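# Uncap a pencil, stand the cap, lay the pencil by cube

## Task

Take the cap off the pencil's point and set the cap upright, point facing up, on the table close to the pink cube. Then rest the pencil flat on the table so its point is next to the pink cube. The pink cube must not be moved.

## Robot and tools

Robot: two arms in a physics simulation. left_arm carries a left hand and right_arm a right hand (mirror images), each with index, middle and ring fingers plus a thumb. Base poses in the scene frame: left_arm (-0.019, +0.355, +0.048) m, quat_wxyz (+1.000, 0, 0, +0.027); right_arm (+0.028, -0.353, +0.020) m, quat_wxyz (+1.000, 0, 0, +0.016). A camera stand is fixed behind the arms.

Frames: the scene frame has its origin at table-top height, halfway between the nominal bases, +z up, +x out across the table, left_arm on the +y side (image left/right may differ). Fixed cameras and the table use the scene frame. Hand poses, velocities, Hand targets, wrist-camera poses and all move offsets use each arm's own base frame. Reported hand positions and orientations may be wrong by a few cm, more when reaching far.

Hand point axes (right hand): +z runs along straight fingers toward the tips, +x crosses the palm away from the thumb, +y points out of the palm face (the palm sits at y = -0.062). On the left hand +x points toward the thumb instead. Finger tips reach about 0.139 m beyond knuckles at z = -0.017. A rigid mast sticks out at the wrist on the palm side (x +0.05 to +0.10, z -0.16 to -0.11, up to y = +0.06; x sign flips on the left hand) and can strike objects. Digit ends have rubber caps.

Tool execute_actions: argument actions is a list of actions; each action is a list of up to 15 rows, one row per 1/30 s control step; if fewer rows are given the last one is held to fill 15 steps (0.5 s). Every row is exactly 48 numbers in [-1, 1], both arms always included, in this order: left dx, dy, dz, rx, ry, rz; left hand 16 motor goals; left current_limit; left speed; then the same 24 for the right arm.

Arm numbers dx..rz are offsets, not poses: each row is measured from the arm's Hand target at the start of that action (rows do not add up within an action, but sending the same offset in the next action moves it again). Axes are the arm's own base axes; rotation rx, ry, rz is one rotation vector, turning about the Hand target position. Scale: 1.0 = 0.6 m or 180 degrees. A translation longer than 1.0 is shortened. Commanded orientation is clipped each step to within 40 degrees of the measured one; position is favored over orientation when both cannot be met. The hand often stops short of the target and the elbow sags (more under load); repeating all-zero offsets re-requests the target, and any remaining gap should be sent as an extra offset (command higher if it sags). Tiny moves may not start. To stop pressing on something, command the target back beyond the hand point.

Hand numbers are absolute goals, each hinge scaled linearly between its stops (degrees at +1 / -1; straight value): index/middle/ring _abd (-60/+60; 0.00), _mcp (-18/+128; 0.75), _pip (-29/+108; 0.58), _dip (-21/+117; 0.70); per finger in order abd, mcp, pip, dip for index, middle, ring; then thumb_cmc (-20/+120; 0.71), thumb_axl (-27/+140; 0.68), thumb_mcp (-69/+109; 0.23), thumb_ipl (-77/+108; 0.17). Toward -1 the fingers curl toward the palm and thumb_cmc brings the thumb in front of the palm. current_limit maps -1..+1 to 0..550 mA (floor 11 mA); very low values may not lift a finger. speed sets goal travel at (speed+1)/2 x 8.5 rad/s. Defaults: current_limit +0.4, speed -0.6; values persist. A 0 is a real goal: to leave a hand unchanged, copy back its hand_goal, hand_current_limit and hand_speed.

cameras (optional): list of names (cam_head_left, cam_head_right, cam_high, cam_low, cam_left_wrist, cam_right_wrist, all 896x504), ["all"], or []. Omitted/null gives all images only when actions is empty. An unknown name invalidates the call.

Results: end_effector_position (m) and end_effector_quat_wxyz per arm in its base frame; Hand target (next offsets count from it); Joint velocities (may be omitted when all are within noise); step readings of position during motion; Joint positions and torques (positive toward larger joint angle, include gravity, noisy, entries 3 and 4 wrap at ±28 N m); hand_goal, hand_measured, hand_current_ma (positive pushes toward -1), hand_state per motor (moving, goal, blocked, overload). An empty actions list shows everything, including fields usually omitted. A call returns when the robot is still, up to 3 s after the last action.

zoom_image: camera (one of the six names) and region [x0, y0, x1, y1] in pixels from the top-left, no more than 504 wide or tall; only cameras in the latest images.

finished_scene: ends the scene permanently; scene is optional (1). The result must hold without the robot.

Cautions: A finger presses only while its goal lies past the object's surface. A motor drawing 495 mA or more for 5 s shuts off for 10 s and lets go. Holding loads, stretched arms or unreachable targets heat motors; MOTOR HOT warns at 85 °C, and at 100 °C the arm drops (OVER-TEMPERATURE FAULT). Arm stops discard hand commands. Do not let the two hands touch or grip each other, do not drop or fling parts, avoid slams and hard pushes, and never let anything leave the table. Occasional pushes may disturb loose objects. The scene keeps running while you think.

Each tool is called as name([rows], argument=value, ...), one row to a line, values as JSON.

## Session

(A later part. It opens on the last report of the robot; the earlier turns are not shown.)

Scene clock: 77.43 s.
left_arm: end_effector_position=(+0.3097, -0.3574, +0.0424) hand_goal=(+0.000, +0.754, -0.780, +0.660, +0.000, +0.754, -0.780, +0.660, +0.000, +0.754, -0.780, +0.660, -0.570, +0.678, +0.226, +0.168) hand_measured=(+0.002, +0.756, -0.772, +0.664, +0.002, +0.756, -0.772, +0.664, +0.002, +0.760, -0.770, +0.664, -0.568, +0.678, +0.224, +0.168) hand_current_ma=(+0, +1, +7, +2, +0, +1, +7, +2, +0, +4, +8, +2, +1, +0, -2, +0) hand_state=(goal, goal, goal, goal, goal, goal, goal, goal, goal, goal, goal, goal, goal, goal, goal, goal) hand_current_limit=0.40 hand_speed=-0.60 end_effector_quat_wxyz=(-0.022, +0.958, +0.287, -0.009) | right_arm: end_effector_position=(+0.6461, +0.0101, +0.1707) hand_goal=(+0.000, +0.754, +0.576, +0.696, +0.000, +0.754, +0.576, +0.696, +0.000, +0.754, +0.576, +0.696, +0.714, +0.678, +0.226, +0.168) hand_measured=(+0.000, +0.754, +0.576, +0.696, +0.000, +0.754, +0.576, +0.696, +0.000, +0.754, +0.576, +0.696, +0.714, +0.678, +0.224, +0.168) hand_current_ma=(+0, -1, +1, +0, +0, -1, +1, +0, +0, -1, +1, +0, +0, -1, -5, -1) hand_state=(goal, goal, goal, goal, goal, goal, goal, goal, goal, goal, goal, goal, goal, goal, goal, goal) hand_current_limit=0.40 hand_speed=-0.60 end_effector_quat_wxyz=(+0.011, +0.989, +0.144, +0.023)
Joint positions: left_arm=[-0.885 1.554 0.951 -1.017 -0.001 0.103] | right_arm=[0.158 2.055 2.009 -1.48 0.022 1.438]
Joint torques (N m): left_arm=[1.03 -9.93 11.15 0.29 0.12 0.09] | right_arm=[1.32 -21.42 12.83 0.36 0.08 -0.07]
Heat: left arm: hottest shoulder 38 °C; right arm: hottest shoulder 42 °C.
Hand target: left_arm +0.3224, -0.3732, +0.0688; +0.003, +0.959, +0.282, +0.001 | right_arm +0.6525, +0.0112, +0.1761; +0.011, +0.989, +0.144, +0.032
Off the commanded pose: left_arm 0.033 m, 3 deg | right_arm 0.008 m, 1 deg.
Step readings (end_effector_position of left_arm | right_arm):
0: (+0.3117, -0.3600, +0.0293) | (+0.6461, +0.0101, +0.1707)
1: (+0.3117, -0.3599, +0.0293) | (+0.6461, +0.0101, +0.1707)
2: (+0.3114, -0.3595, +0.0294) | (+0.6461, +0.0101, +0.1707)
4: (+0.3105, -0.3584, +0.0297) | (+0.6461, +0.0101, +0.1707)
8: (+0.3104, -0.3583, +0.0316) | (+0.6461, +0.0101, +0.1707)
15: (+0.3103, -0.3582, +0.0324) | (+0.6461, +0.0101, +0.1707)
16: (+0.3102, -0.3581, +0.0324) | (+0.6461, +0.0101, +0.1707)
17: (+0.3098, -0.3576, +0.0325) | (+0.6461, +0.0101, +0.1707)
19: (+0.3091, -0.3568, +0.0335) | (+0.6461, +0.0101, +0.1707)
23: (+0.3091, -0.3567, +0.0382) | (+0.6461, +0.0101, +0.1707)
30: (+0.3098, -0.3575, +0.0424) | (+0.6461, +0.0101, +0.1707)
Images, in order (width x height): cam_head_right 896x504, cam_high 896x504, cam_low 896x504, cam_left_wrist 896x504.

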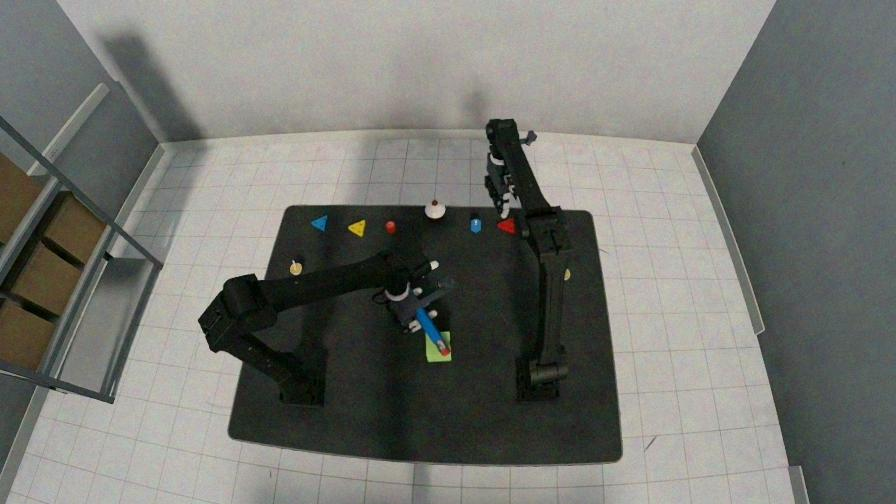

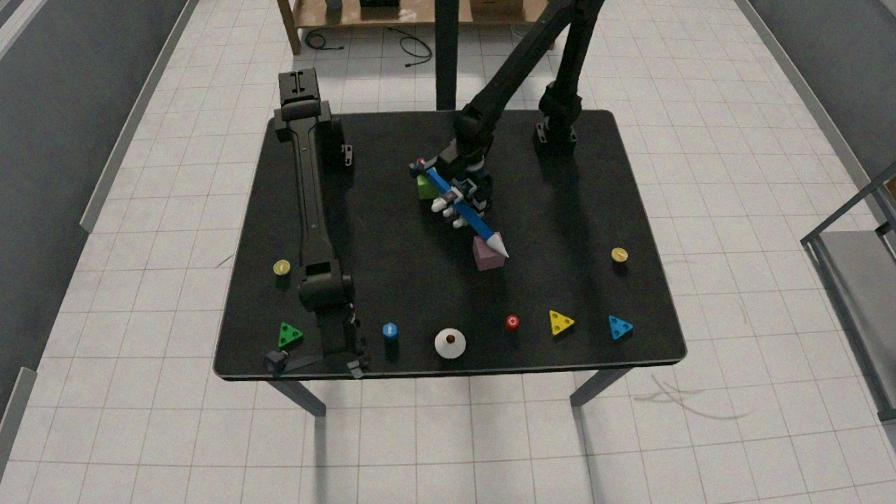

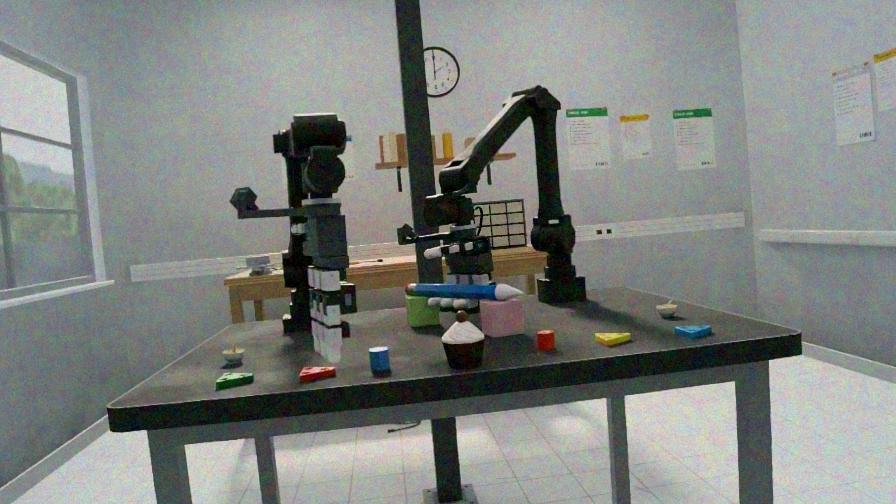

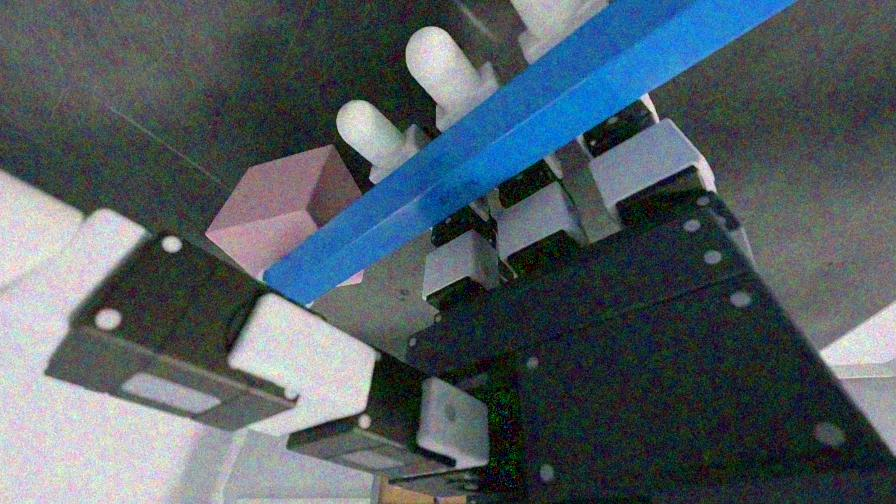

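execute_actions([
  [[0,0,0.025,0,0,0,0,0.754,-0.78,0.66,0,0.754,-0.78,0.66,0,0.754,-0.78,0.66,-0.571,0.678,0.226,0.168,0.4,-0.6,0,0,0,0,0,0,0,0.754,0.576,0.696,0,0.754,0.576,0.696,0,0.754,0.576,0.696,0.714,0.678,0.226,0.168,0.4,-0.6]],
  [[0,0,0.02,0,0,0,0,0.754,-0.78,0.66,0,0.754,-0.78,0.66,0,0.754,-0.78,0.66,-0.571,0.678,0.226,0.168,0.4,-0.6,0,0,0,0,0,0,0,0.754,0.576,0.696,0,0.754,0.576,0.696,0,0.754,0.576,0.696,0.714,0.678,0.226,0.168,0.4,-0.6]],
], cameras=["cam_head_right","cam_high","cam_low","cam_left_wrist"])

zoom_image(camera="cam_low", region=[390, 230, 550, 350])

zoom_image(camera="cam_high", region=[415, 150, 515, 250])

Scene clock: 79.33 s.
left_arm: end_effector_position=(+0.3073, -0.3545, +0.0617) hand_goal=(+0.000, +0.754, -0.780, +0.660, +0.000, +0.754, -0.780, +0.660, +0.000, +0.754, -0.780, +0.660, -0.570, +0.678, +0.226, +0.168) hand_measured=(+0.002, +0.756, -0.772, +0.664, +0.002, +0.758, -0.770, +0.664, +0.002, +0.762, -0.768, +0.662, -0.568, +0.678, +0.224, +0.168) hand_current_ma=(+0, +1, +7, +2, +0, +3, +7, +2, +0, +7, +11, +1, +1, +0, -2, +0) hand_state=(goal, goal, goal, goal, goal, goal, goal, goal, goal, goal, goal, goal, goal, goal, goal, goal) hand_current_limit=0.40 hand_speed=-0.60 end_effector_quat_wxyz=(-0.031, +0.957, +0.287, -0.012) | right_arm: end_effector_position=(+0.6461, +0.0101, +0.1707) hand_goal=(+0.000, +0.754, +0.576, +0.696, +0.000, +0.754, +0.576, +0.696, +0.000, +0.754, +0.576, +0.696, +0.714, +0.678, +0.226, +0.168) hand_measured=(+0.000, +0.754, +0.576, +0.696, +0.000, +0.754, +0.576, +0.696, +0.000, +0.754, +0.576, +0.696, +0.714, +0.678, +0.224, +0.168) hand_current_ma=(+0, -1, +1, +0, +0, -1, +1, +0, +0, -1, +1, +0, +0, -1, -5, -1) hand_state=(goal, goal, goal, goal, goal, goal, goal, goal, goal, goal, goal, goal, goal, goal, goal, goal) hand_current_limit=0.40 hand_speed=-0.60 end_effector_quat_wxyz=(+0.011, +0.989, +0.144, +0.023)
Joint positions: left_arm=[-0.885 1.523 0.98 -1.094 -0.001 0.103] | right_arm=[0.158 2.055 2.009 -1.48 0.022 1.438]
Joint torques (N m): left_arm=[1.32 -10.93 12.29 0.27 0.14 0.11] | right_arm=[1.26 -21.54 12.83 0.38 0.08 -0.09]
Heat: left arm: hottest shoulder 38 °C; right arm: hottest shoulder 42 °C.
Hand target: left_arm +0.3225, -0.3732, +0.0958; +0.003, +0.959, +0.282, +0.001 | right_arm +0.6525, +0.0112, +0.1761; +0.011, +0.989, +0.144, +0.032
Off the commanded pose: left_arm 0.042 m, 4 deg | right_arm 0.008 m, 1 deg.
Step readings (end_effector_position of left_arm | right_arm):
0: (+0.3097, -0.3574, +0.0424) | (+0.6461, +0.0101, +0.1707)
1: (+0.3096, -0.3573, +0.0424) | (+0.6461, +0.0101, +0.1707)
2: (+0.3093, -0.3569, +0.0425) | (+0.6461, +0.0101, +0.1707)
4: (+0.3082, -0.3556, +0.0430) | (+0.6461, +0.0101, +0.1707)
8: (+0.3061, -0.3530, +0.0448) | (+0.6461, +0.0101, +0.1707)
15: (+0.3065, -0.3535, +0.0487) | (+0.6461, +0.0101, +0.1707)
16: (+0.3066, -0.3536, +0.0489) | (+0.6461, +0.0101, +0.1707)
17: (+0.3064, -0.3534, +0.0493) | (+0.6461, +0.0101, +0.1707)
19: (+0.3059, -0.3528, +0.0506) | (+0.6461, +0.0101, +0.1707)
23: (+0.3060, -0.3528, +0.0563) | (+0.6461, +0.0101, +0.1707)
30: (+0.3076, -0.3548, +0.0619) | (+0.6461, +0.0101, +0.1707)
Images, in order (width x height): cam_head_right 896x504, cam_high 896x504, cam_low 896x504, cam_left_wrist 896x504.

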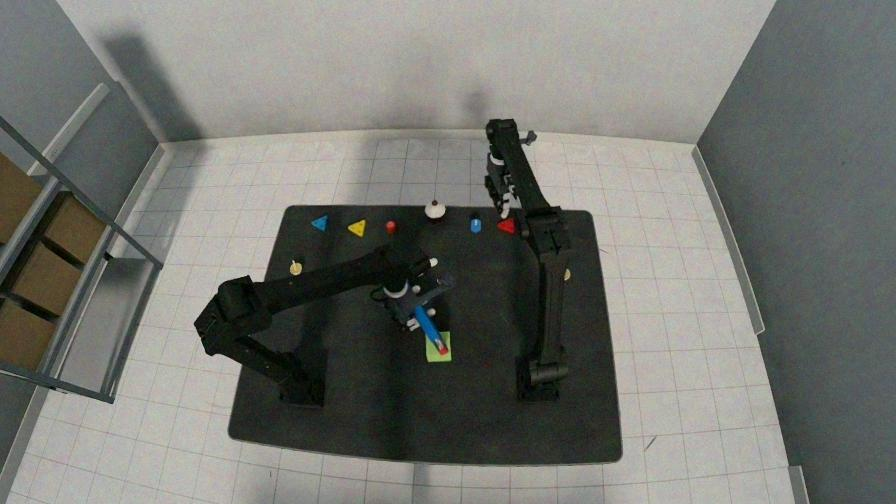

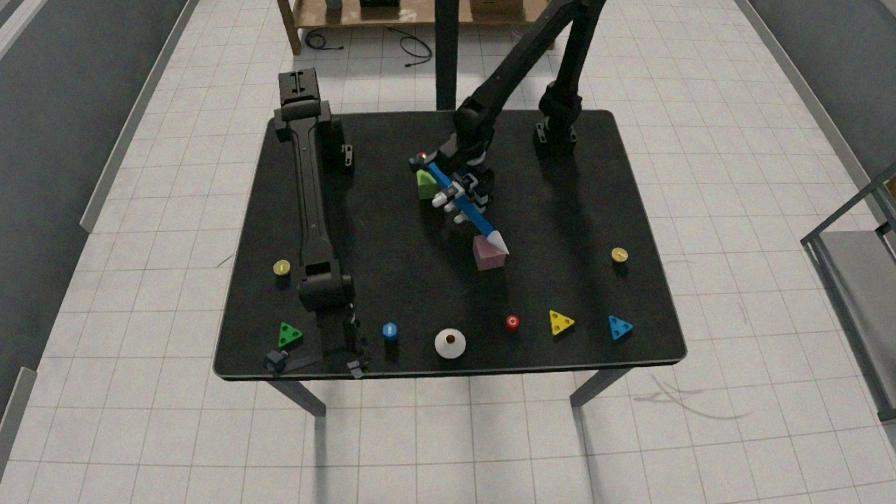

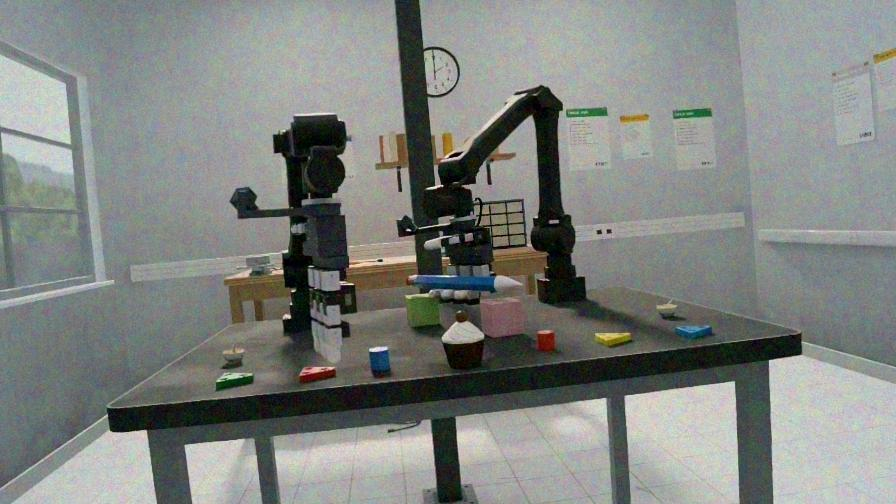

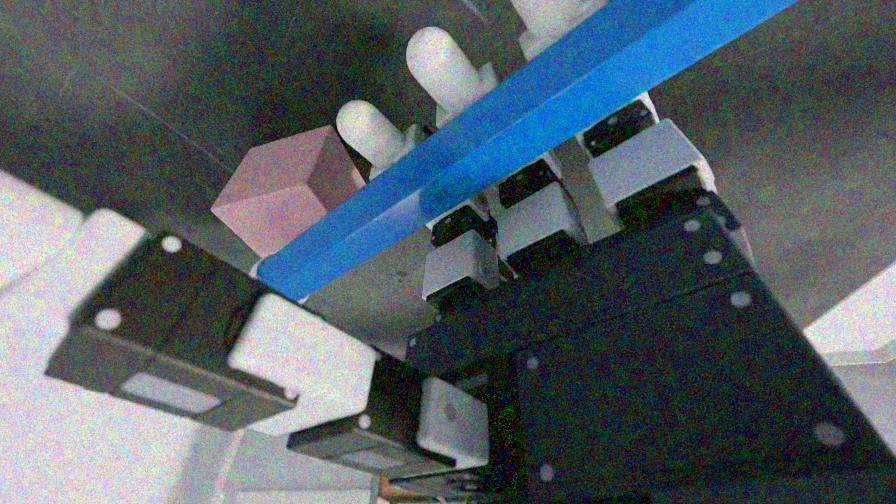

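Scaled by 3.150.

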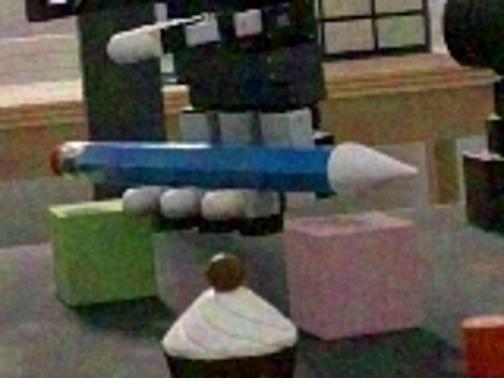

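Scaled by 5.040.

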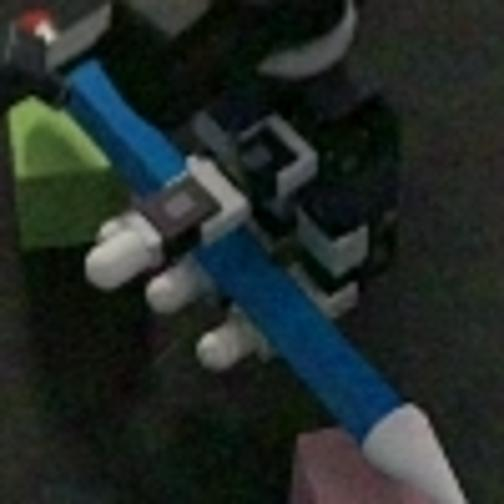

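execute_actions([
  [[0,0,0,0,0,0,0,0.754,-0.78,0.66,0,0.754,-0.78,0.66,0,0.754,-0.78,0.66,-0.571,0.678,-0.33,0,0.2,-0.7,0,0,0,0,0,0,0,0.754,0.576,0.696,0,0.754,0.576,0.696,0,0.754,0.576,0.696,0.714,0.678,0.226,0.168,0.4,-0.6]],
  [[0,0,0,0,0,0,0,0.754,-0.78,0.66,0,0.754,-0.78,0.66,0,0.754,-0.78,0.66,-0.571,0.678,-0.4,-0.5,0.2,-0.7,0,0,0,0,0,0,0,0.754,0.576,0.696,0,0.754,0.576,0.696,0,0.754,0.576,0.696,0.714,0.678,0.226,0.168,0.4,-0.6]],
], cameras=["cam_high","cam_low","cam_left_wrist"])

zoom_image(camera="cam_low", region=[390, 230, 550, 350])

zoom_image(camera="cam_high", region=[415, 150, 515, 250])

Scene clock: 82.10 s.
left_arm: end_effector_position=(+0.3071, -0.3545, +0.0617) hand_goal=(+0.000, +0.754, -0.780, +0.660, +0.000, +0.754, -0.780, +0.660, +0.000, +0.754, -0.780, +0.660, -0.570, +0.678, -0.400, -0.500) hand_measured=(+0.000, +0.768, -0.772, +0.664, +0.002, +0.760, -0.772, +0.664, +0.002, +0.764, -0.768, +0.662, -0.572, +0.672, -0.360, -0.440) hand_current_ma=(+0, +13, +7, +2, +0, +5, +7, +2, +1, +9, +11, +0, +0, -5, +101, +193) hand_state=(goal, goal, goal, goal, goal, goal, goal, goal, goal, goal, goal, goal, goal, goal, blocked, blocked) hand_current_limit=0.20 hand_speed=-0.70 end_effector_quat_wxyz=(-0.031, +0.958, +0.286, -0.012) | right_arm: end_effector_position=(+0.6461, +0.0101, +0.1707) hand_goal=(+0.000, +0.754, +0.576, +0.696, +0.000, +0.754, +0.576, +0.696, +0.000, +0.754, +0.576, +0.696, +0.714, +0.678, +0.226, +0.168) hand_measured=(+0.000, +0.754, +0.576, +0.696, +0.000, +0.754, +0.576, +0.696, +0.000, +0.754, +0.576, +0.696, +0.714, +0.678, +0.224, +0.168) hand_current_ma=(+0, -1, +1, +0, +0, -1, +1, +0, +0, -1, +1, +0, +0, -1, -5, -1) hand_state=(goal, goal, goal, goal, goal, goal, goal, goal, goal, goal, goal, goal, goal, goal, goal, goal) hand_current_limit=0.40 hand_speed=-0.60 end_effector_quat_wxyz=(+0.011, +0.989, +0.144, +0.023)
Joint positions: left_arm=[-0.885 1.523 0.98 -1.094 -0.001 0.106] | right_arm=[0.158 2.055 2.009 -1.48 0.022 1.438]
Joint torques (N m): left_arm=[1.38 -11.05 12.19 0.32 0.12 0.11] | right_arm=[1.26 -21.42 12.83 0.34 0.08 -0.08]
Heat: left arm: hottest shoulder 38 °C; right arm: hottest shoulder 42 °C.
Hand target: left_arm +0.3225, -0.3732, +0.0958; +0.003, +0.959, +0.282, +0.001 | right_arm +0.6525, +0.0112, +0.1761; +0.011, +0.989, +0.144, +0.032
Off the commanded pose: left_arm 0.042 m, 4 deg | right_arm 0.008 m, 1 deg.
Step readings (end_effector_position of left_arm | right_arm):
0: (+0.3073, -0.3545, +0.0617) | (+0.6461, +0.0101, +0.1707)
1: (+0.3073, -0.3545, +0.0617) | (+0.6461, +0.0101, +0.1707)
2: (+0.3073, -0.3545, +0.0617) | (+0.6461, +0.0101, +0.1707)
4: (+0.3073, -0.3545, +0.0617) | (+0.6461, +0.0101, +0.1707)
8: (+0.3073, -0.3545, +0.0617) | (+0.6461, +0.0101, +0.1707)
15: (+0.3073, -0.3545, +0.0617) | (+0.6461, +0.0101, +0.1707)
16: (+0.3073, -0.3545, +0.0617) | (+0.6461, +0.0101, +0.1707)
17: (+0.3073, -0.3545, +0.0617) | (+0.6461, +0.0101, +0.1707)
19: (+0.3073, -0.3545, +0.0617) | (+0.6461, +0.0101, +0.1707)
23: (+0.3073, -0.3545, +0.0617) | (+0.6461, +0.0101, +0.1707)
30: (+0.3073, -0.3546, +0.0617) | (+0.6461, +0.0101, +0.1707)
Images, in order (width x height): cam_high 896x504, cam_low 896x504, cam_left_wrist 896x504.

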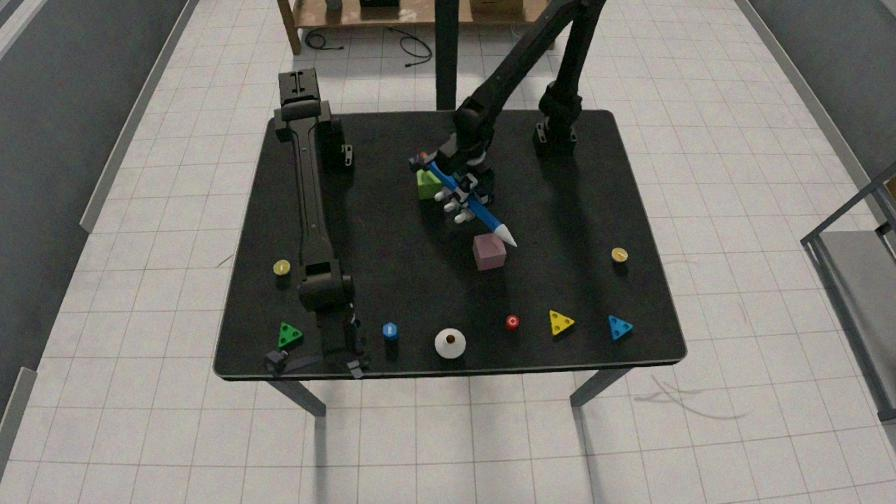

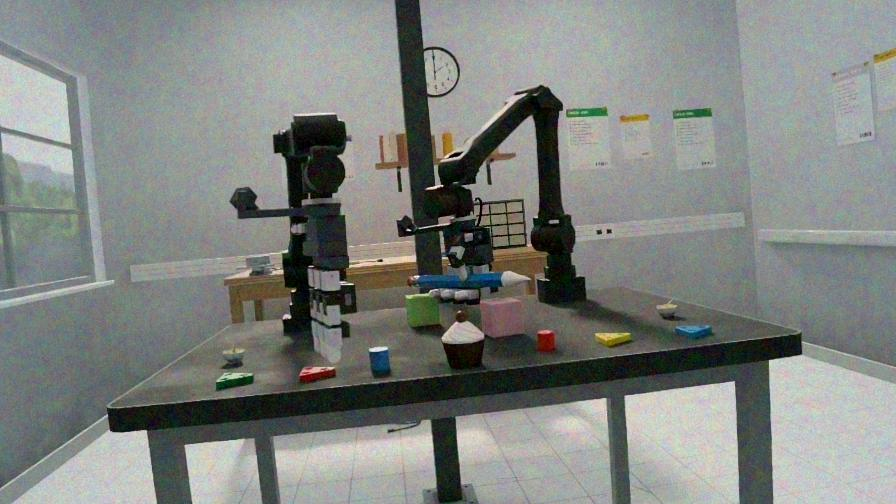

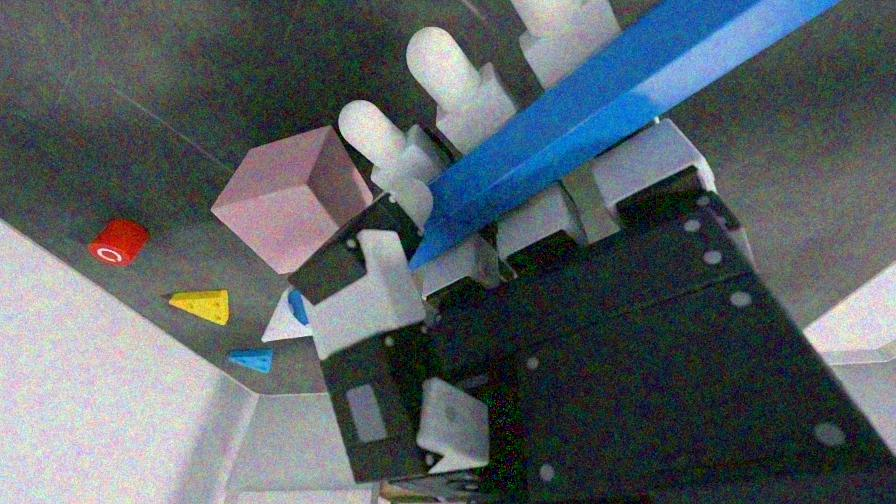

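Scaled by 3.150.

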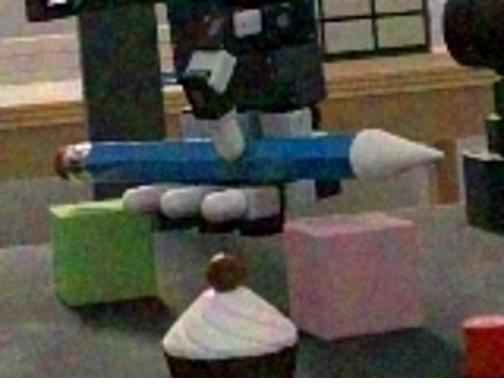

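Scaled by 5.040.

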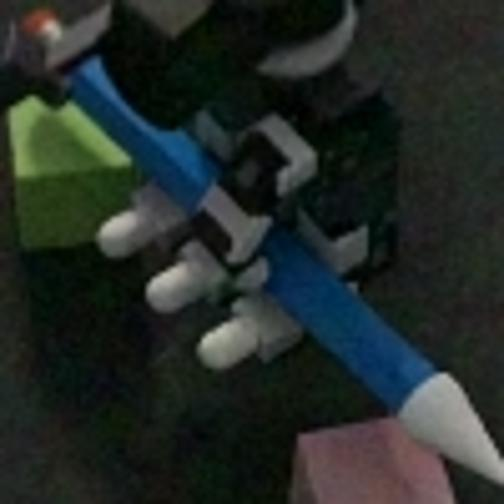

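execute_actions([
  [[0,0,0.02,0,0,0,0,0.754,-0.9,0.4,0,0.754,-0.9,0.4,0,0.754,-0.9,0.4,-0.571,0.678,-0.45,-0.55,0.3,-0.7,0,0,0,0,0,0,0,0.754,0.576,0.696,0,0.754,0.576,0.696,0,0.754,0.576,0.696,0.714,0.678,0.226,0.168,0.4,-0.6]],
  [[0,0,0.05,0,0,0,0,0.754,-0.96,0.2,0,0.754,-0.96,0.2,0,0.754,-0.96,0.2,-0.571,0.678,-0.45,-0.55,0.3,-0.7,0,0,0,0,0,0,0,0.754,0.576,0.696,0,0.754,0.576,0.696,0,0.754,0.576,0.696,0.714,0.678,0.226,0.168,0.4,-0.6]],
], cameras=["cam_high","cam_low","cam_left_wrist"])

zoom_image(camera="cam_low", region=[390, 210, 550, 330])

zoom_image(camera="cam_high", region=[415, 140, 525, 250])

Scene clock: 84.30 s.
left_arm: end_effector_position=(+0.3097, -0.3577, +0.1065) hand_goal=(+0.000, +0.754, -0.960, +0.200, +0.000, +0.754, -0.960, +0.200, +0.000, +0.754, -0.960, +0.200, -0.570, +0.678, -0.450, -0.550) hand_measured=(+0.000, +0.794, -0.886, +0.250, +0.000, +0.780, -0.888, +0.250, +0.000, +0.770, -0.888, +0.244, -0.572, +0.672, -0.354, -0.488) hand_current_ma=(+0, +73, +166, +96, +0, +40, +162, +95, +0, +19, +162, +78, +0, -5, +357, +197) hand_state=(goal, blocked, blocked, blocked, goal, blocked, blocked, blocked, goal, goal, blocked, blocked, goal, goal, blocked, blocked) hand_current_limit=0.30 hand_speed=-0.70 end_effector_quat_wxyz=(-0.027, +0.958, +0.285, -0.011) | right_arm: end_effector_position=(+0.6461, +0.0101, +0.1707) hand_goal=(+0.000, +0.754, +0.576, +0.696, +0.000, +0.754, +0.576, +0.696, +0.000, +0.754, +0.576, +0.696, +0.714, +0.678, +0.226, +0.168) hand_measured=(+0.000, +0.754, +0.576, +0.696, +0.000, +0.754, +0.576, +0.696, +0.000, +0.754, +0.576, +0.696, +0.714, +0.678, +0.224, +0.168) hand_current_ma=(+0, -1, +1, +0, +0, -1, +1, +0, +0, -1, +1, +0, +0, -1, -5, -1) hand_state=(goal, goal, goal, goal, goal, goal, goal, goal, goal, goal, goal, goal, goal, goal, goal, goal) hand_current_limit=0.40 hand_speed=-0.60 end_effector_quat_wxyz=(+0.011, +0.989, +0.144, +0.023)
Joint positions: left_arm=[-0.885 1.47 1.051 -1.208 -0.001 0.106] | right_arm=[0.158 2.055 2.009 -1.48 0.022 1.438]
Joint torques (N m): left_arm=[0.97 -10.23 12.55 0.31 0.13 0.1] | right_arm=[1.26 -21.48 12.83 0.39 0.08 -0.09]
Heat: left arm: hottest shoulder 38 °C; right arm: hottest shoulder 42 °C.
Hand target: left_arm +0.3224, -0.3732, +0.1378; +0.003, +0.959, +0.282, +0.001 | right_arm +0.6525, +0.0112, +0.1761; +0.011, +0.989, +0.144, +0.032
Off the commanded pose: left_arm 0.037 m, 4 deg | right_arm 0.008 m, 1 deg.
Step readings (end_effector_position of left_arm | right_arm):
0: (+0.3071, -0.3545, +0.0617) | (+0.6461, +0.0101, +0.1707)
1: (+0.3071, -0.3545, +0.0617) | (+0.6461, +0.0101, +0.1707)
2: (+0.3069, -0.3542, +0.0618) | (+0.6461, +0.0101, +0.1707)
4: (+0.3062, -0.3534, +0.0627) | (+0.6461, +0.0101, +0.1707)
8: (+0.3064, -0.3537, +0.0677) | (+0.6461, +0.0101, +0.1707)
15: (+0.3079, -0.3556, +0.0734) | (+0.6461, +0.0101, +0.1707)
16: (+0.3078, -0.3555, +0.0734) | (+0.6461, +0.0101, +0.1707)
17: (+0.3073, -0.3548, +0.0739) | (+0.6461, +0.0101, +0.1707)
19: (+0.3058, -0.3531, +0.0769) | (+0.6461, +0.0101, +0.1707)
23: (+0.3065, -0.3538, +0.0910) | (+0.6461, +0.0101, +0.1707)
30: (+0.3103, -0.3585, +0.1067) | (+0.6461, +0.0101, +0.1707)
Images, in order (width x height): cam_high 896x504, cam_low 896x504, cam_left_wrist 896x504.

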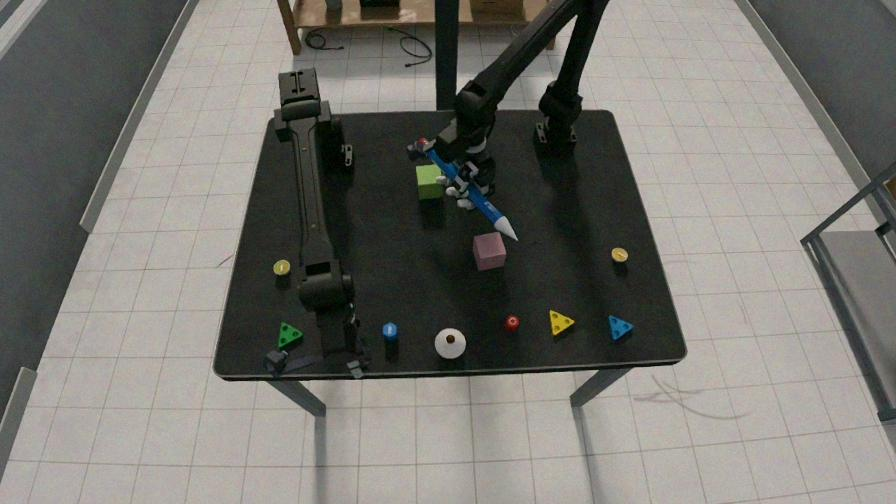

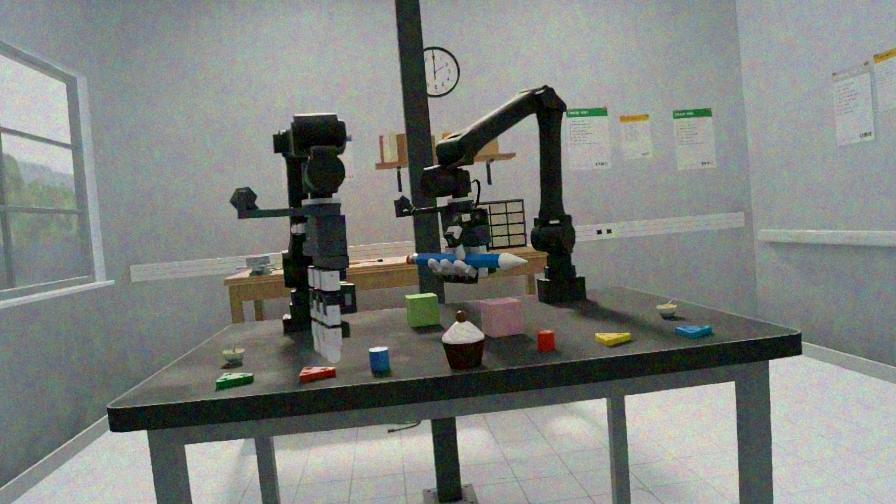

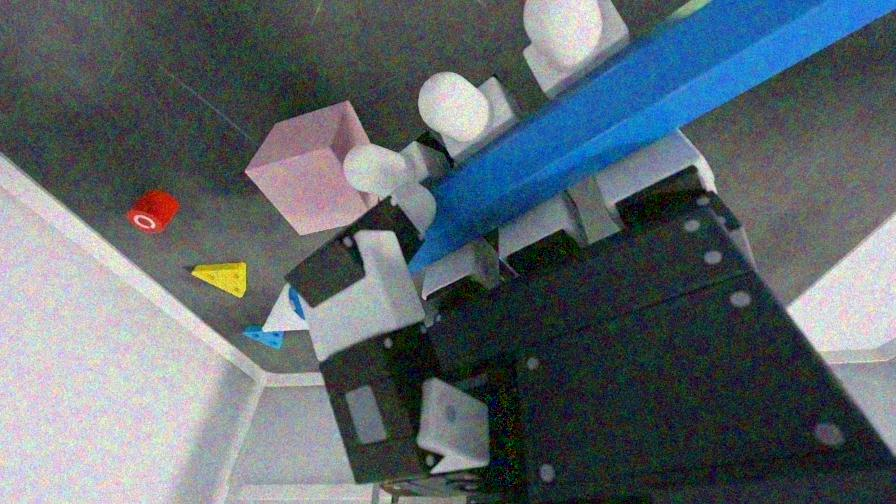

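Scaled by 3.150.

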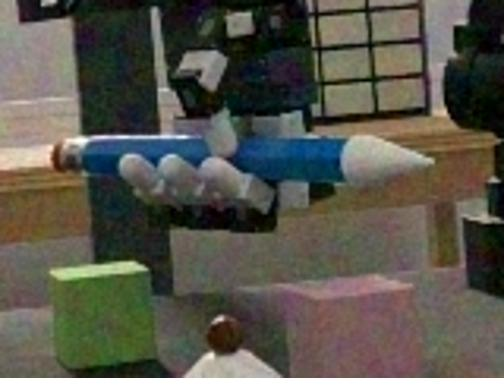

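Scaled by 4.582.

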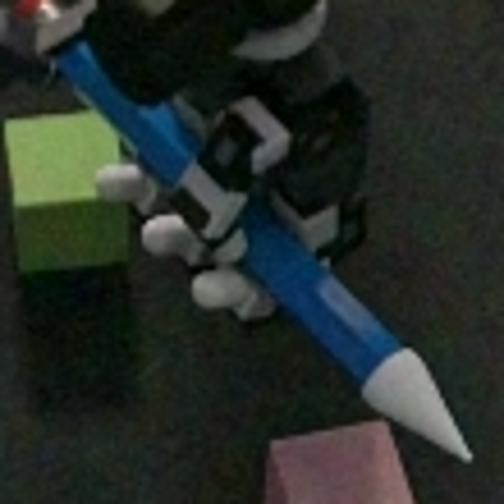

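execute_actions([
  [[0,0,0.1,0,0,0,0,0.754,-0.96,0.2,0,0.754,-0.96,0.2,0,0.754,-0.96,0.2,-0.571,0.678,-0.45,-0.55,0.3,-0.7,0,0,0,0,0,0,0,0.754,0.576,0.696,0,0.754,0.576,0.696,0,0.754,0.576,0.696,0.714,0.678,0.226,0.168,0.4,-0.6]],
  [[-0.005,0.013,0.07,-0.0083,-0.0664,-0.0429,0,0.754,-0.96,0.2,0,0.754,-0.96,0.2,0,0.754,-0.96,0.2,-0.571,0.678,-0.45,-0.55,0.3,-0.7,0,0,0,0,0,0,0,0.754,0.576,0.696,0,0.754,0.576,0.696,0,0.754,0.576,0.696,0.714,0.678,0.226,0.168,0.4,-0.6]],
  [[-0.005,0.013,0.06,-0.0166,-0.1327,-0.0857,0,0.754,-0.96,0.2,0,0.754,-0.96,0.2,0,0.754,-0.96,0.2,-0.571,0.678,-0.45,-0.55,0.3,-0.7,0,0,0,0,0,0,0,0.754,0.576,0.696,0,0.754,0.576,0.696,0,0.754,0.576,0.696,0.714,0.678,0.226,0.168,0.4,-0.6]],
], cameras=["cam_head_right","cam_high","cam_low","cam_left_wrist"])

Scene clock: 89.70 s.
left_arm: end_effector_position=(+0.3096, -0.3533, +0.2546) hand_goal=(+0.000, +0.754, -0.960, +0.200, +0.000, +0.754, -0.960, +0.200, +0.000, +0.754, -0.960, +0.200, -0.570, +0.678, -0.450, -0.550) hand_measured=(-0.004, +0.796, -0.886, +0.250, -0.002, +0.782, -0.888, +0.244, +0.000, +0.770, -0.888, +0.230, -0.572, +0.674, -0.354, -0.488) hand_current_ma=(-1, +81, +169, +92, +0, +41, +162, +76, +0, +20, +162, +44, +0, -3, +357, +197) hand_state=(goal, blocked, blocked, blocked, goal, blocked, blocked, blocked, goal, goal, blocked, blocked, goal, goal, blocked, blocked) hand_current_limit=0.30 hand_speed=-0.70 end_effector_quat_wxyz=(+0.102, +0.955, +0.071, +0.268) | right_arm: end_effector_position=(+0.6461, +0.0101, +0.1707) hand_goal=(+0.000, +0.754, +0.576, +0.696, +0.000, +0.754, +0.576, +0.696, +0.000, +0.754, +0.576, +0.696, +0.714, +0.678, +0.226, +0.168) hand_measured=(+0.000, +0.754, +0.576, +0.696, +0.000, +0.754, +0.576, +0.696, +0.000, +0.754, +0.576, +0.696, +0.714, +0.678, +0.224, +0.168) hand_current_ma=(+0, -1, +1, +0, +0, -1, +1, +0, +0, -1, +1, +0, +0, -1, -5, -1) hand_state=(goal, goal, goal, goal, goal, goal, goal, goal, goal, goal, goal, goal, goal, goal, goal, goal) hand_current_limit=0.40 hand_speed=-0.60 end_effector_quat_wxyz=(+0.011, +0.989, +0.144, +0.023)
Joint positions: left_arm=[-0.91 1.077 0.913 -0.917 -0.326 0.595] | right_arm=[0.158 2.055 2.009 -1.48 0.022 1.438]
Joint torques (N m): left_arm=[2.84 -6.12 11.66 3.12 -0.16 0.07] | right_arm=[1.26 -21.42 12.83 0.39 0.07 -0.08]
Heat: left arm: hottest shoulder 38 °C; right arm: hottest shoulder 42 °C.
Hand target: left_arm +0.3164, -0.3577, +0.2757; +0.126, +0.948, +0.073, +0.282 | right_arm +0.6525, +0.0112, +0.1761; +0.011, +0.989, +0.144, +0.032
Off the commanded pose: left_arm 0.023 m, 3 deg | right_arm 0.008 m, 1 deg.
Step readings (end_effector_position of left_arm | right_arm):
0: (+0.3097, -0.3577, +0.1065) | (+0.6461, +0.0101, +0.1707)
1: (+0.3095, -0.3576, +0.1066) | (+0.6461, +0.0101, +0.1707)
2: (+0.3089, -0.3568, +0.1079) | (+0.6461, +0.0101, +0.1707)
4: (+0.3064, -0.3537, +0.1138) | (+0.6461, +0.0101, +0.1707)
8: (+0.3080, -0.3557, +0.1404) | (+0.6461, +0.0101, +0.1707)
15: (+0.3133, -0.3622, +0.1709) | (+0.6461, +0.0101, +0.1707)
16: (+0.3138, -0.3617, +0.1709) | (+0.6461, +0.0101, +0.1707)
17: (+0.3155, -0.3604, +0.1719) | (+0.6461, +0.0101, +0.1707)
19: (+0.3210, -0.3570, +0.1783) | (+0.6461, +0.0101, +0.1707)
23: (+0.3220, -0.3540, +0.2037) | (+0.6461, +0.0101, +0.1707)
30: (+0.3190, -0.3559, +0.2297) | (+0.6461, +0.0101, +0.1707)
31: (+0.3194, -0.3558, +0.2287) | (+0.6461, +0.0101, +0.1707)
32: (+0.3221, -0.3552, +0.2288) | (+0.6461, +0.0101, +0.1707)
34: (+0.3271, -0.3510, +0.2299) | (+0.6461, +0.0101, +0.1707)
38: (+0.3189, -0.3419, +0.2375) | (+0.6461, +0.0101, +0.1707)
45: (+0.3118, -0.3509, +0.2618) | (+0.6461, +0.0101, +0.1707)
Images, in order (width x height): cam_head_right 896x504, cam_high 896x504, cam_low 896x504, cam_left_wrist 896x504.

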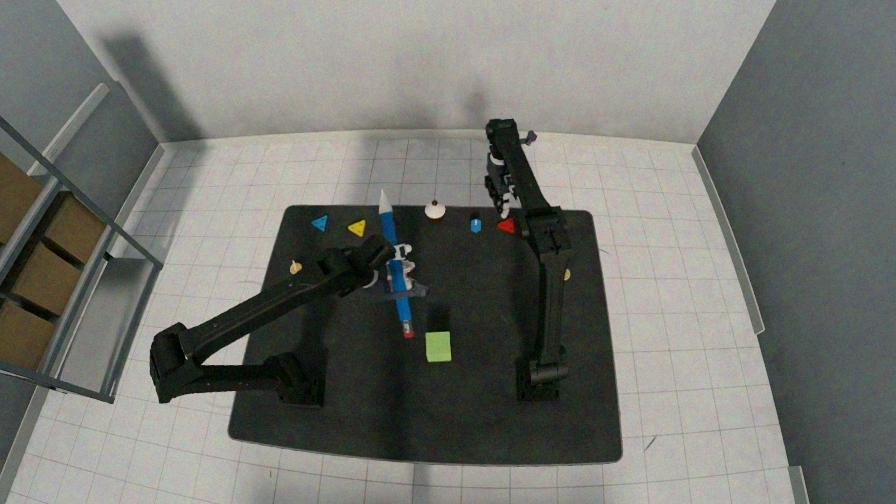

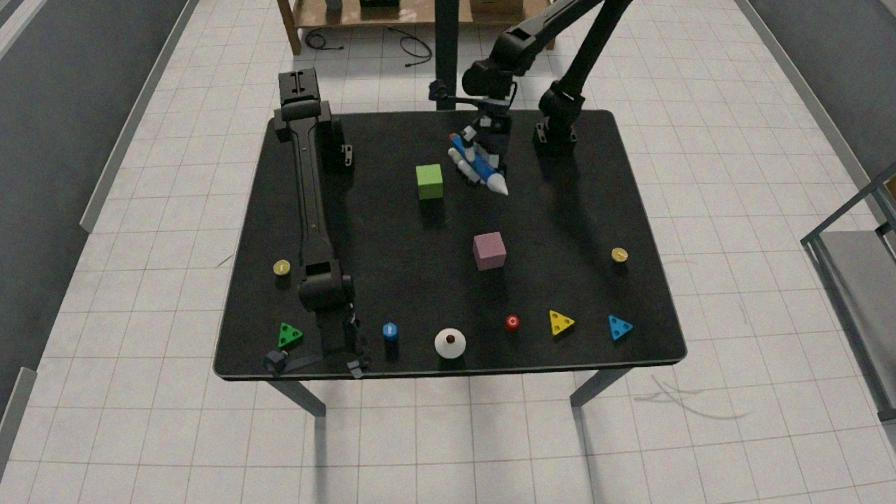

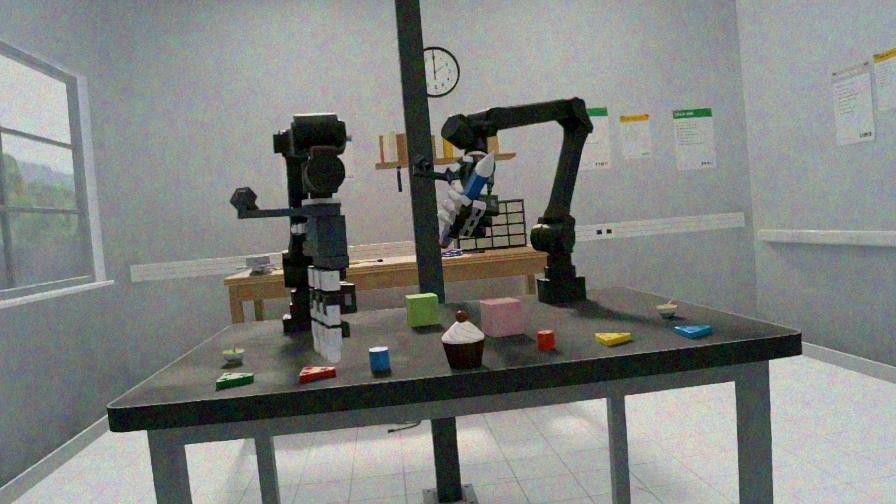

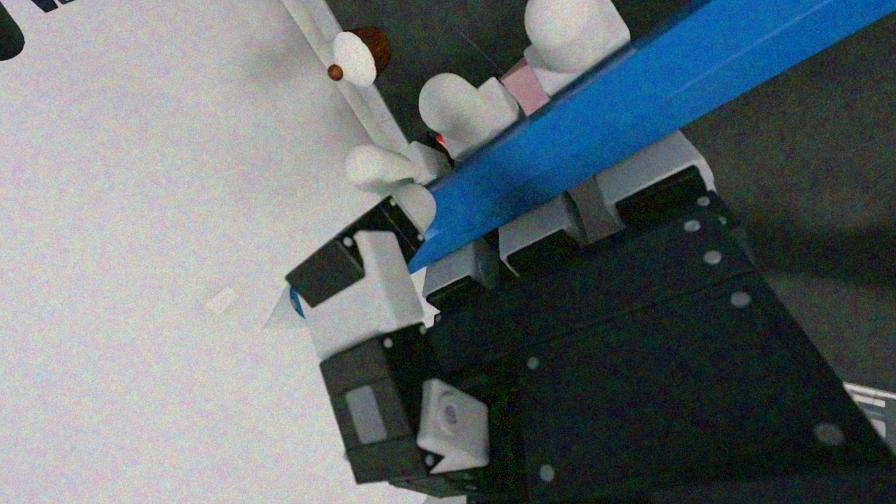

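execute_actions([
  [[-0.005,0.01,0.03,-0.0138,-0.1104,-0.0714,0,0.754,-0.96,0.2,0,0.754,-0.96,0.2,0,0.754,-0.96,0.2,-0.571,0.678,-0.45,-0.55,0.3,-0.7,0,0,0,0,0,0,0,0.754,0.576,0.696,0,0.754,0.576,0.696,0,0.754,0.576,0.696,0.714,0.678,0.226,0.168,0.4,-0.6]],
  [[-0.005,0.01,0.02,-0.0138,-0.1104,-0.0714,0,0.754,-0.96,0.2,0,0.754,-0.96,0.2,0,0.754,-0.96,0.2,-0.571,0.678,-0.45,-0.55,0.3,-0.7,0,0,0,0,0,0,0,0.754,0.576,0.696,0,0.754,0.576,0.696,0,0.754,0.576,0.696,0.714,0.678,0.226,0.168,0.4,-0.6]],
  [[0,0,0.02,-0.0138,-0.1104,-0.0714,0,0.754,-0.96,0.2,0,0.754,-0.96,0.2,0,0.754,-0.96,0.2,-0.571,0.678,-0.45,-0.55,0.3,-0.7,0,0,0,0,0,0,0,0.754,0.576,0.696,0,0.754,0.576,0.696,0,0.754,0.576,0.696,0.714,0.678,0.226,0.168,0.4,-0.6]],
], cameras=["cam_head_left","cam_head_right","cam_high","cam_low","cam_left_wrist"])

Scene clock: 92.40 s.
left_arm: end_effector_position=(+0.3048, -0.3455, +0.2984) hand_goal=(+0.000, +0.754, -0.960, +0.200, +0.000, +0.754, -0.960, +0.200, +0.000, +0.754, -0.960, +0.200, -0.570, +0.678, -0.450, -0.550) hand_measured=(-0.004, +0.798, -0.886, +0.250, -0.002, +0.782, -0.888, +0.244, +0.000, +0.770, -0.888, +0.230, -0.572, +0.674, -0.354, -0.490) hand_current_ma=(-2, +82, +169, +92, -1, +42, +162, +76, +0, +20, +162, +42, -1, -3, +358, +196) hand_state=(goal, blocked, blocked, blocked, goal, blocked, blocked, blocked, goal, goal, blocked, blocked, goal, goal, blocked, blocked) hand_current_limit=0.30 hand_speed=-0.70 end_effector_quat_wxyz=(+0.282, +0.669, -0.287, +0.625) | right_arm: end_effector_position=(+0.6461, +0.0101, +0.1707) hand_goal=(+0.000, +0.754, +0.576, +0.696, +0.000, +0.754, +0.576, +0.696, +0.000, +0.754, +0.576, +0.696, +0.714, +0.678, +0.226, +0.168) hand_measured=(+0.000, +0.754, +0.576, +0.696, +0.000, +0.754, +0.576, +0.696, +0.000, +0.754, +0.576, +0.696, +0.714, +0.678, +0.224, +0.168) hand_current_ma=(+0, -1, +1, +0, +0, -1, +1, +0, +0, -1, +1, +0, +0, -1, -5, -1) hand_state=(goal, goal, goal, goal, goal, goal, goal, goal, goal, goal, goal, goal, goal, goal, goal, goal) hand_current_limit=0.40 hand_speed=-0.60 end_effector_quat_wxyz=(+0.011, +0.989, +0.144, +0.023)
Joint positions: left_arm=[-0.568 1.073 0.502 0.509 0.262 1.568] | right_arm=[0.158 2.055 2.009 -1.48 0.022 1.438]
Joint torques (N m): left_arm=[1.03 -4.19 11.1 4.52 0.17 -0.13] | right_arm=[1.26 -21.54 12.86 0.35 0.08 -0.08]
Heat: left arm: hottest elbow 38 °C; right arm: hottest shoulder 42 °C.
Hand target: left_arm +0.3104, -0.3457, +0.3178; +0.284, +0.648, -0.284, +0.647 | right_arm +0.6525, +0.0112, +0.1761; +0.011, +0.989, +0.144, +0.032
Off the commanded pose: left_arm 0.020 m, 4 deg | right_arm 0.008 m, 1 deg.
Step readings (end_effector_position of left_arm | right_arm):
0: (+0.3096, -0.3533, +0.2546) | (+0.6461, +0.0101, +0.1707)
1: (+0.3098, -0.3534, +0.2544) | (+0.6461, +0.0101, +0.1707)
2: (+0.3114, -0.3538, +0.2552) | (+0.6461, +0.0101, +0.1707)
4: (+0.3145, -0.3519, +0.2575) | (+0.6461, +0.0101, +0.1707)
8: (+0.3096, -0.3440, +0.2609) | (+0.6461, +0.0101, +0.1707)
15: (+0.3089, -0.3470, +0.2707) | (+0.6461, +0.0101, +0.1707)
16: (+0.3089, -0.3476, +0.2707) | (+0.6461, +0.0101, +0.1707)
17: (+0.3090, -0.3487, +0.2717) | (+0.6461, +0.0101, +0.1707)
19: (+0.3082, -0.3486, +0.2736) | (+0.6461, +0.0101, +0.1707)
23: (+0.3049, -0.3418, +0.2744) | (+0.6461, +0.0101, +0.1707)
30: (+0.3040, -0.3405, +0.2853) | (+0.6461, +0.0101, +0.1707)
31: (+0.3034, -0.3414, +0.2876) | (+0.6461, +0.0101, +0.1707)
32: (+0.3011, -0.3430, +0.2906) | (+0.6461, +0.0101, +0.1707)
34: (+0.2966, -0.3448, +0.2970) | (+0.6461, +0.0101, +0.1707)
38: (+0.2990, -0.3425, +0.3013) | (+0.6461, +0.0101, +0.1707)
45: (+0.3066, -0.3435, +0.2960) | (+0.6461, +0.0101, +0.1707)
Images, in order (width x height): cam_head_left 896x504, cam_head_right 896x504, cam_high 896x504, cam_low 896x504, cam_left_wrist 896x504.

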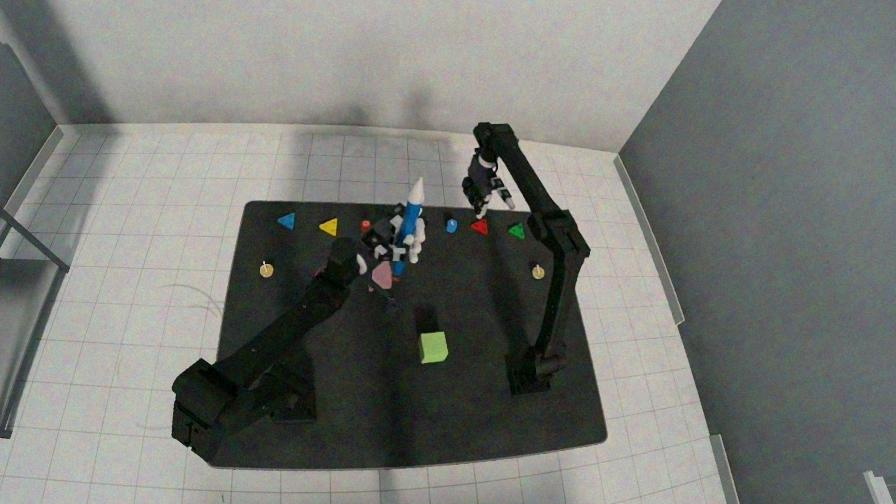

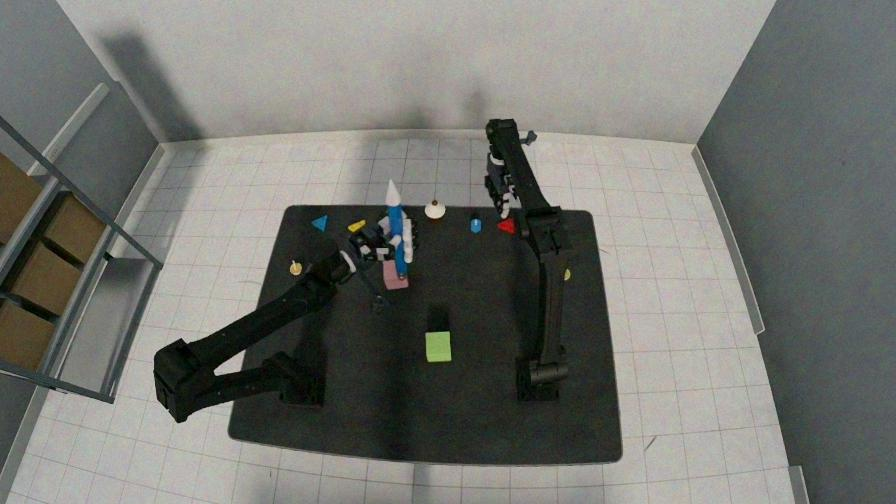

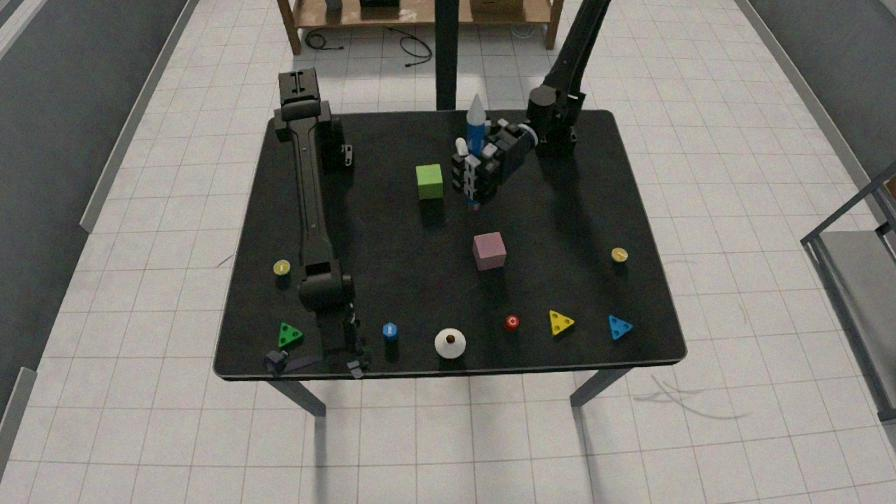

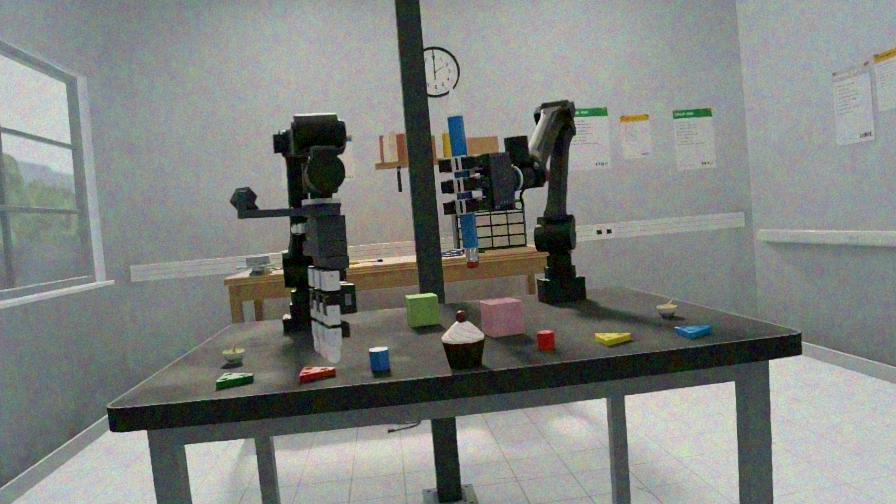

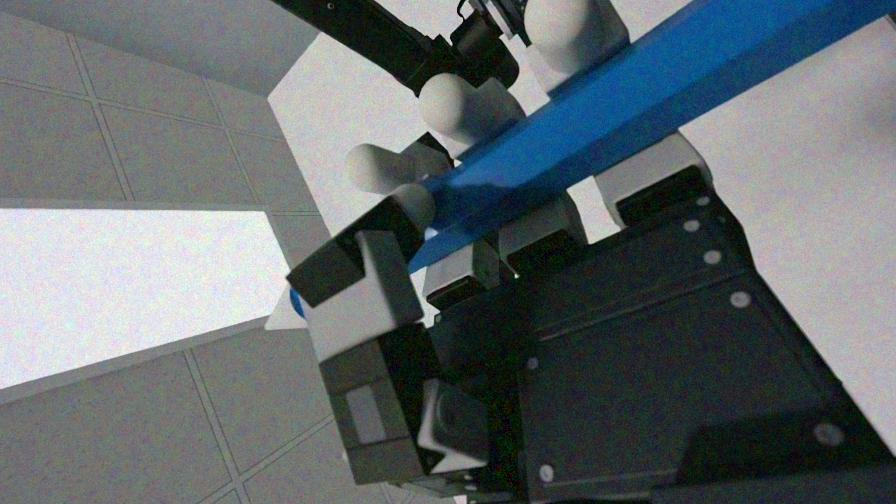

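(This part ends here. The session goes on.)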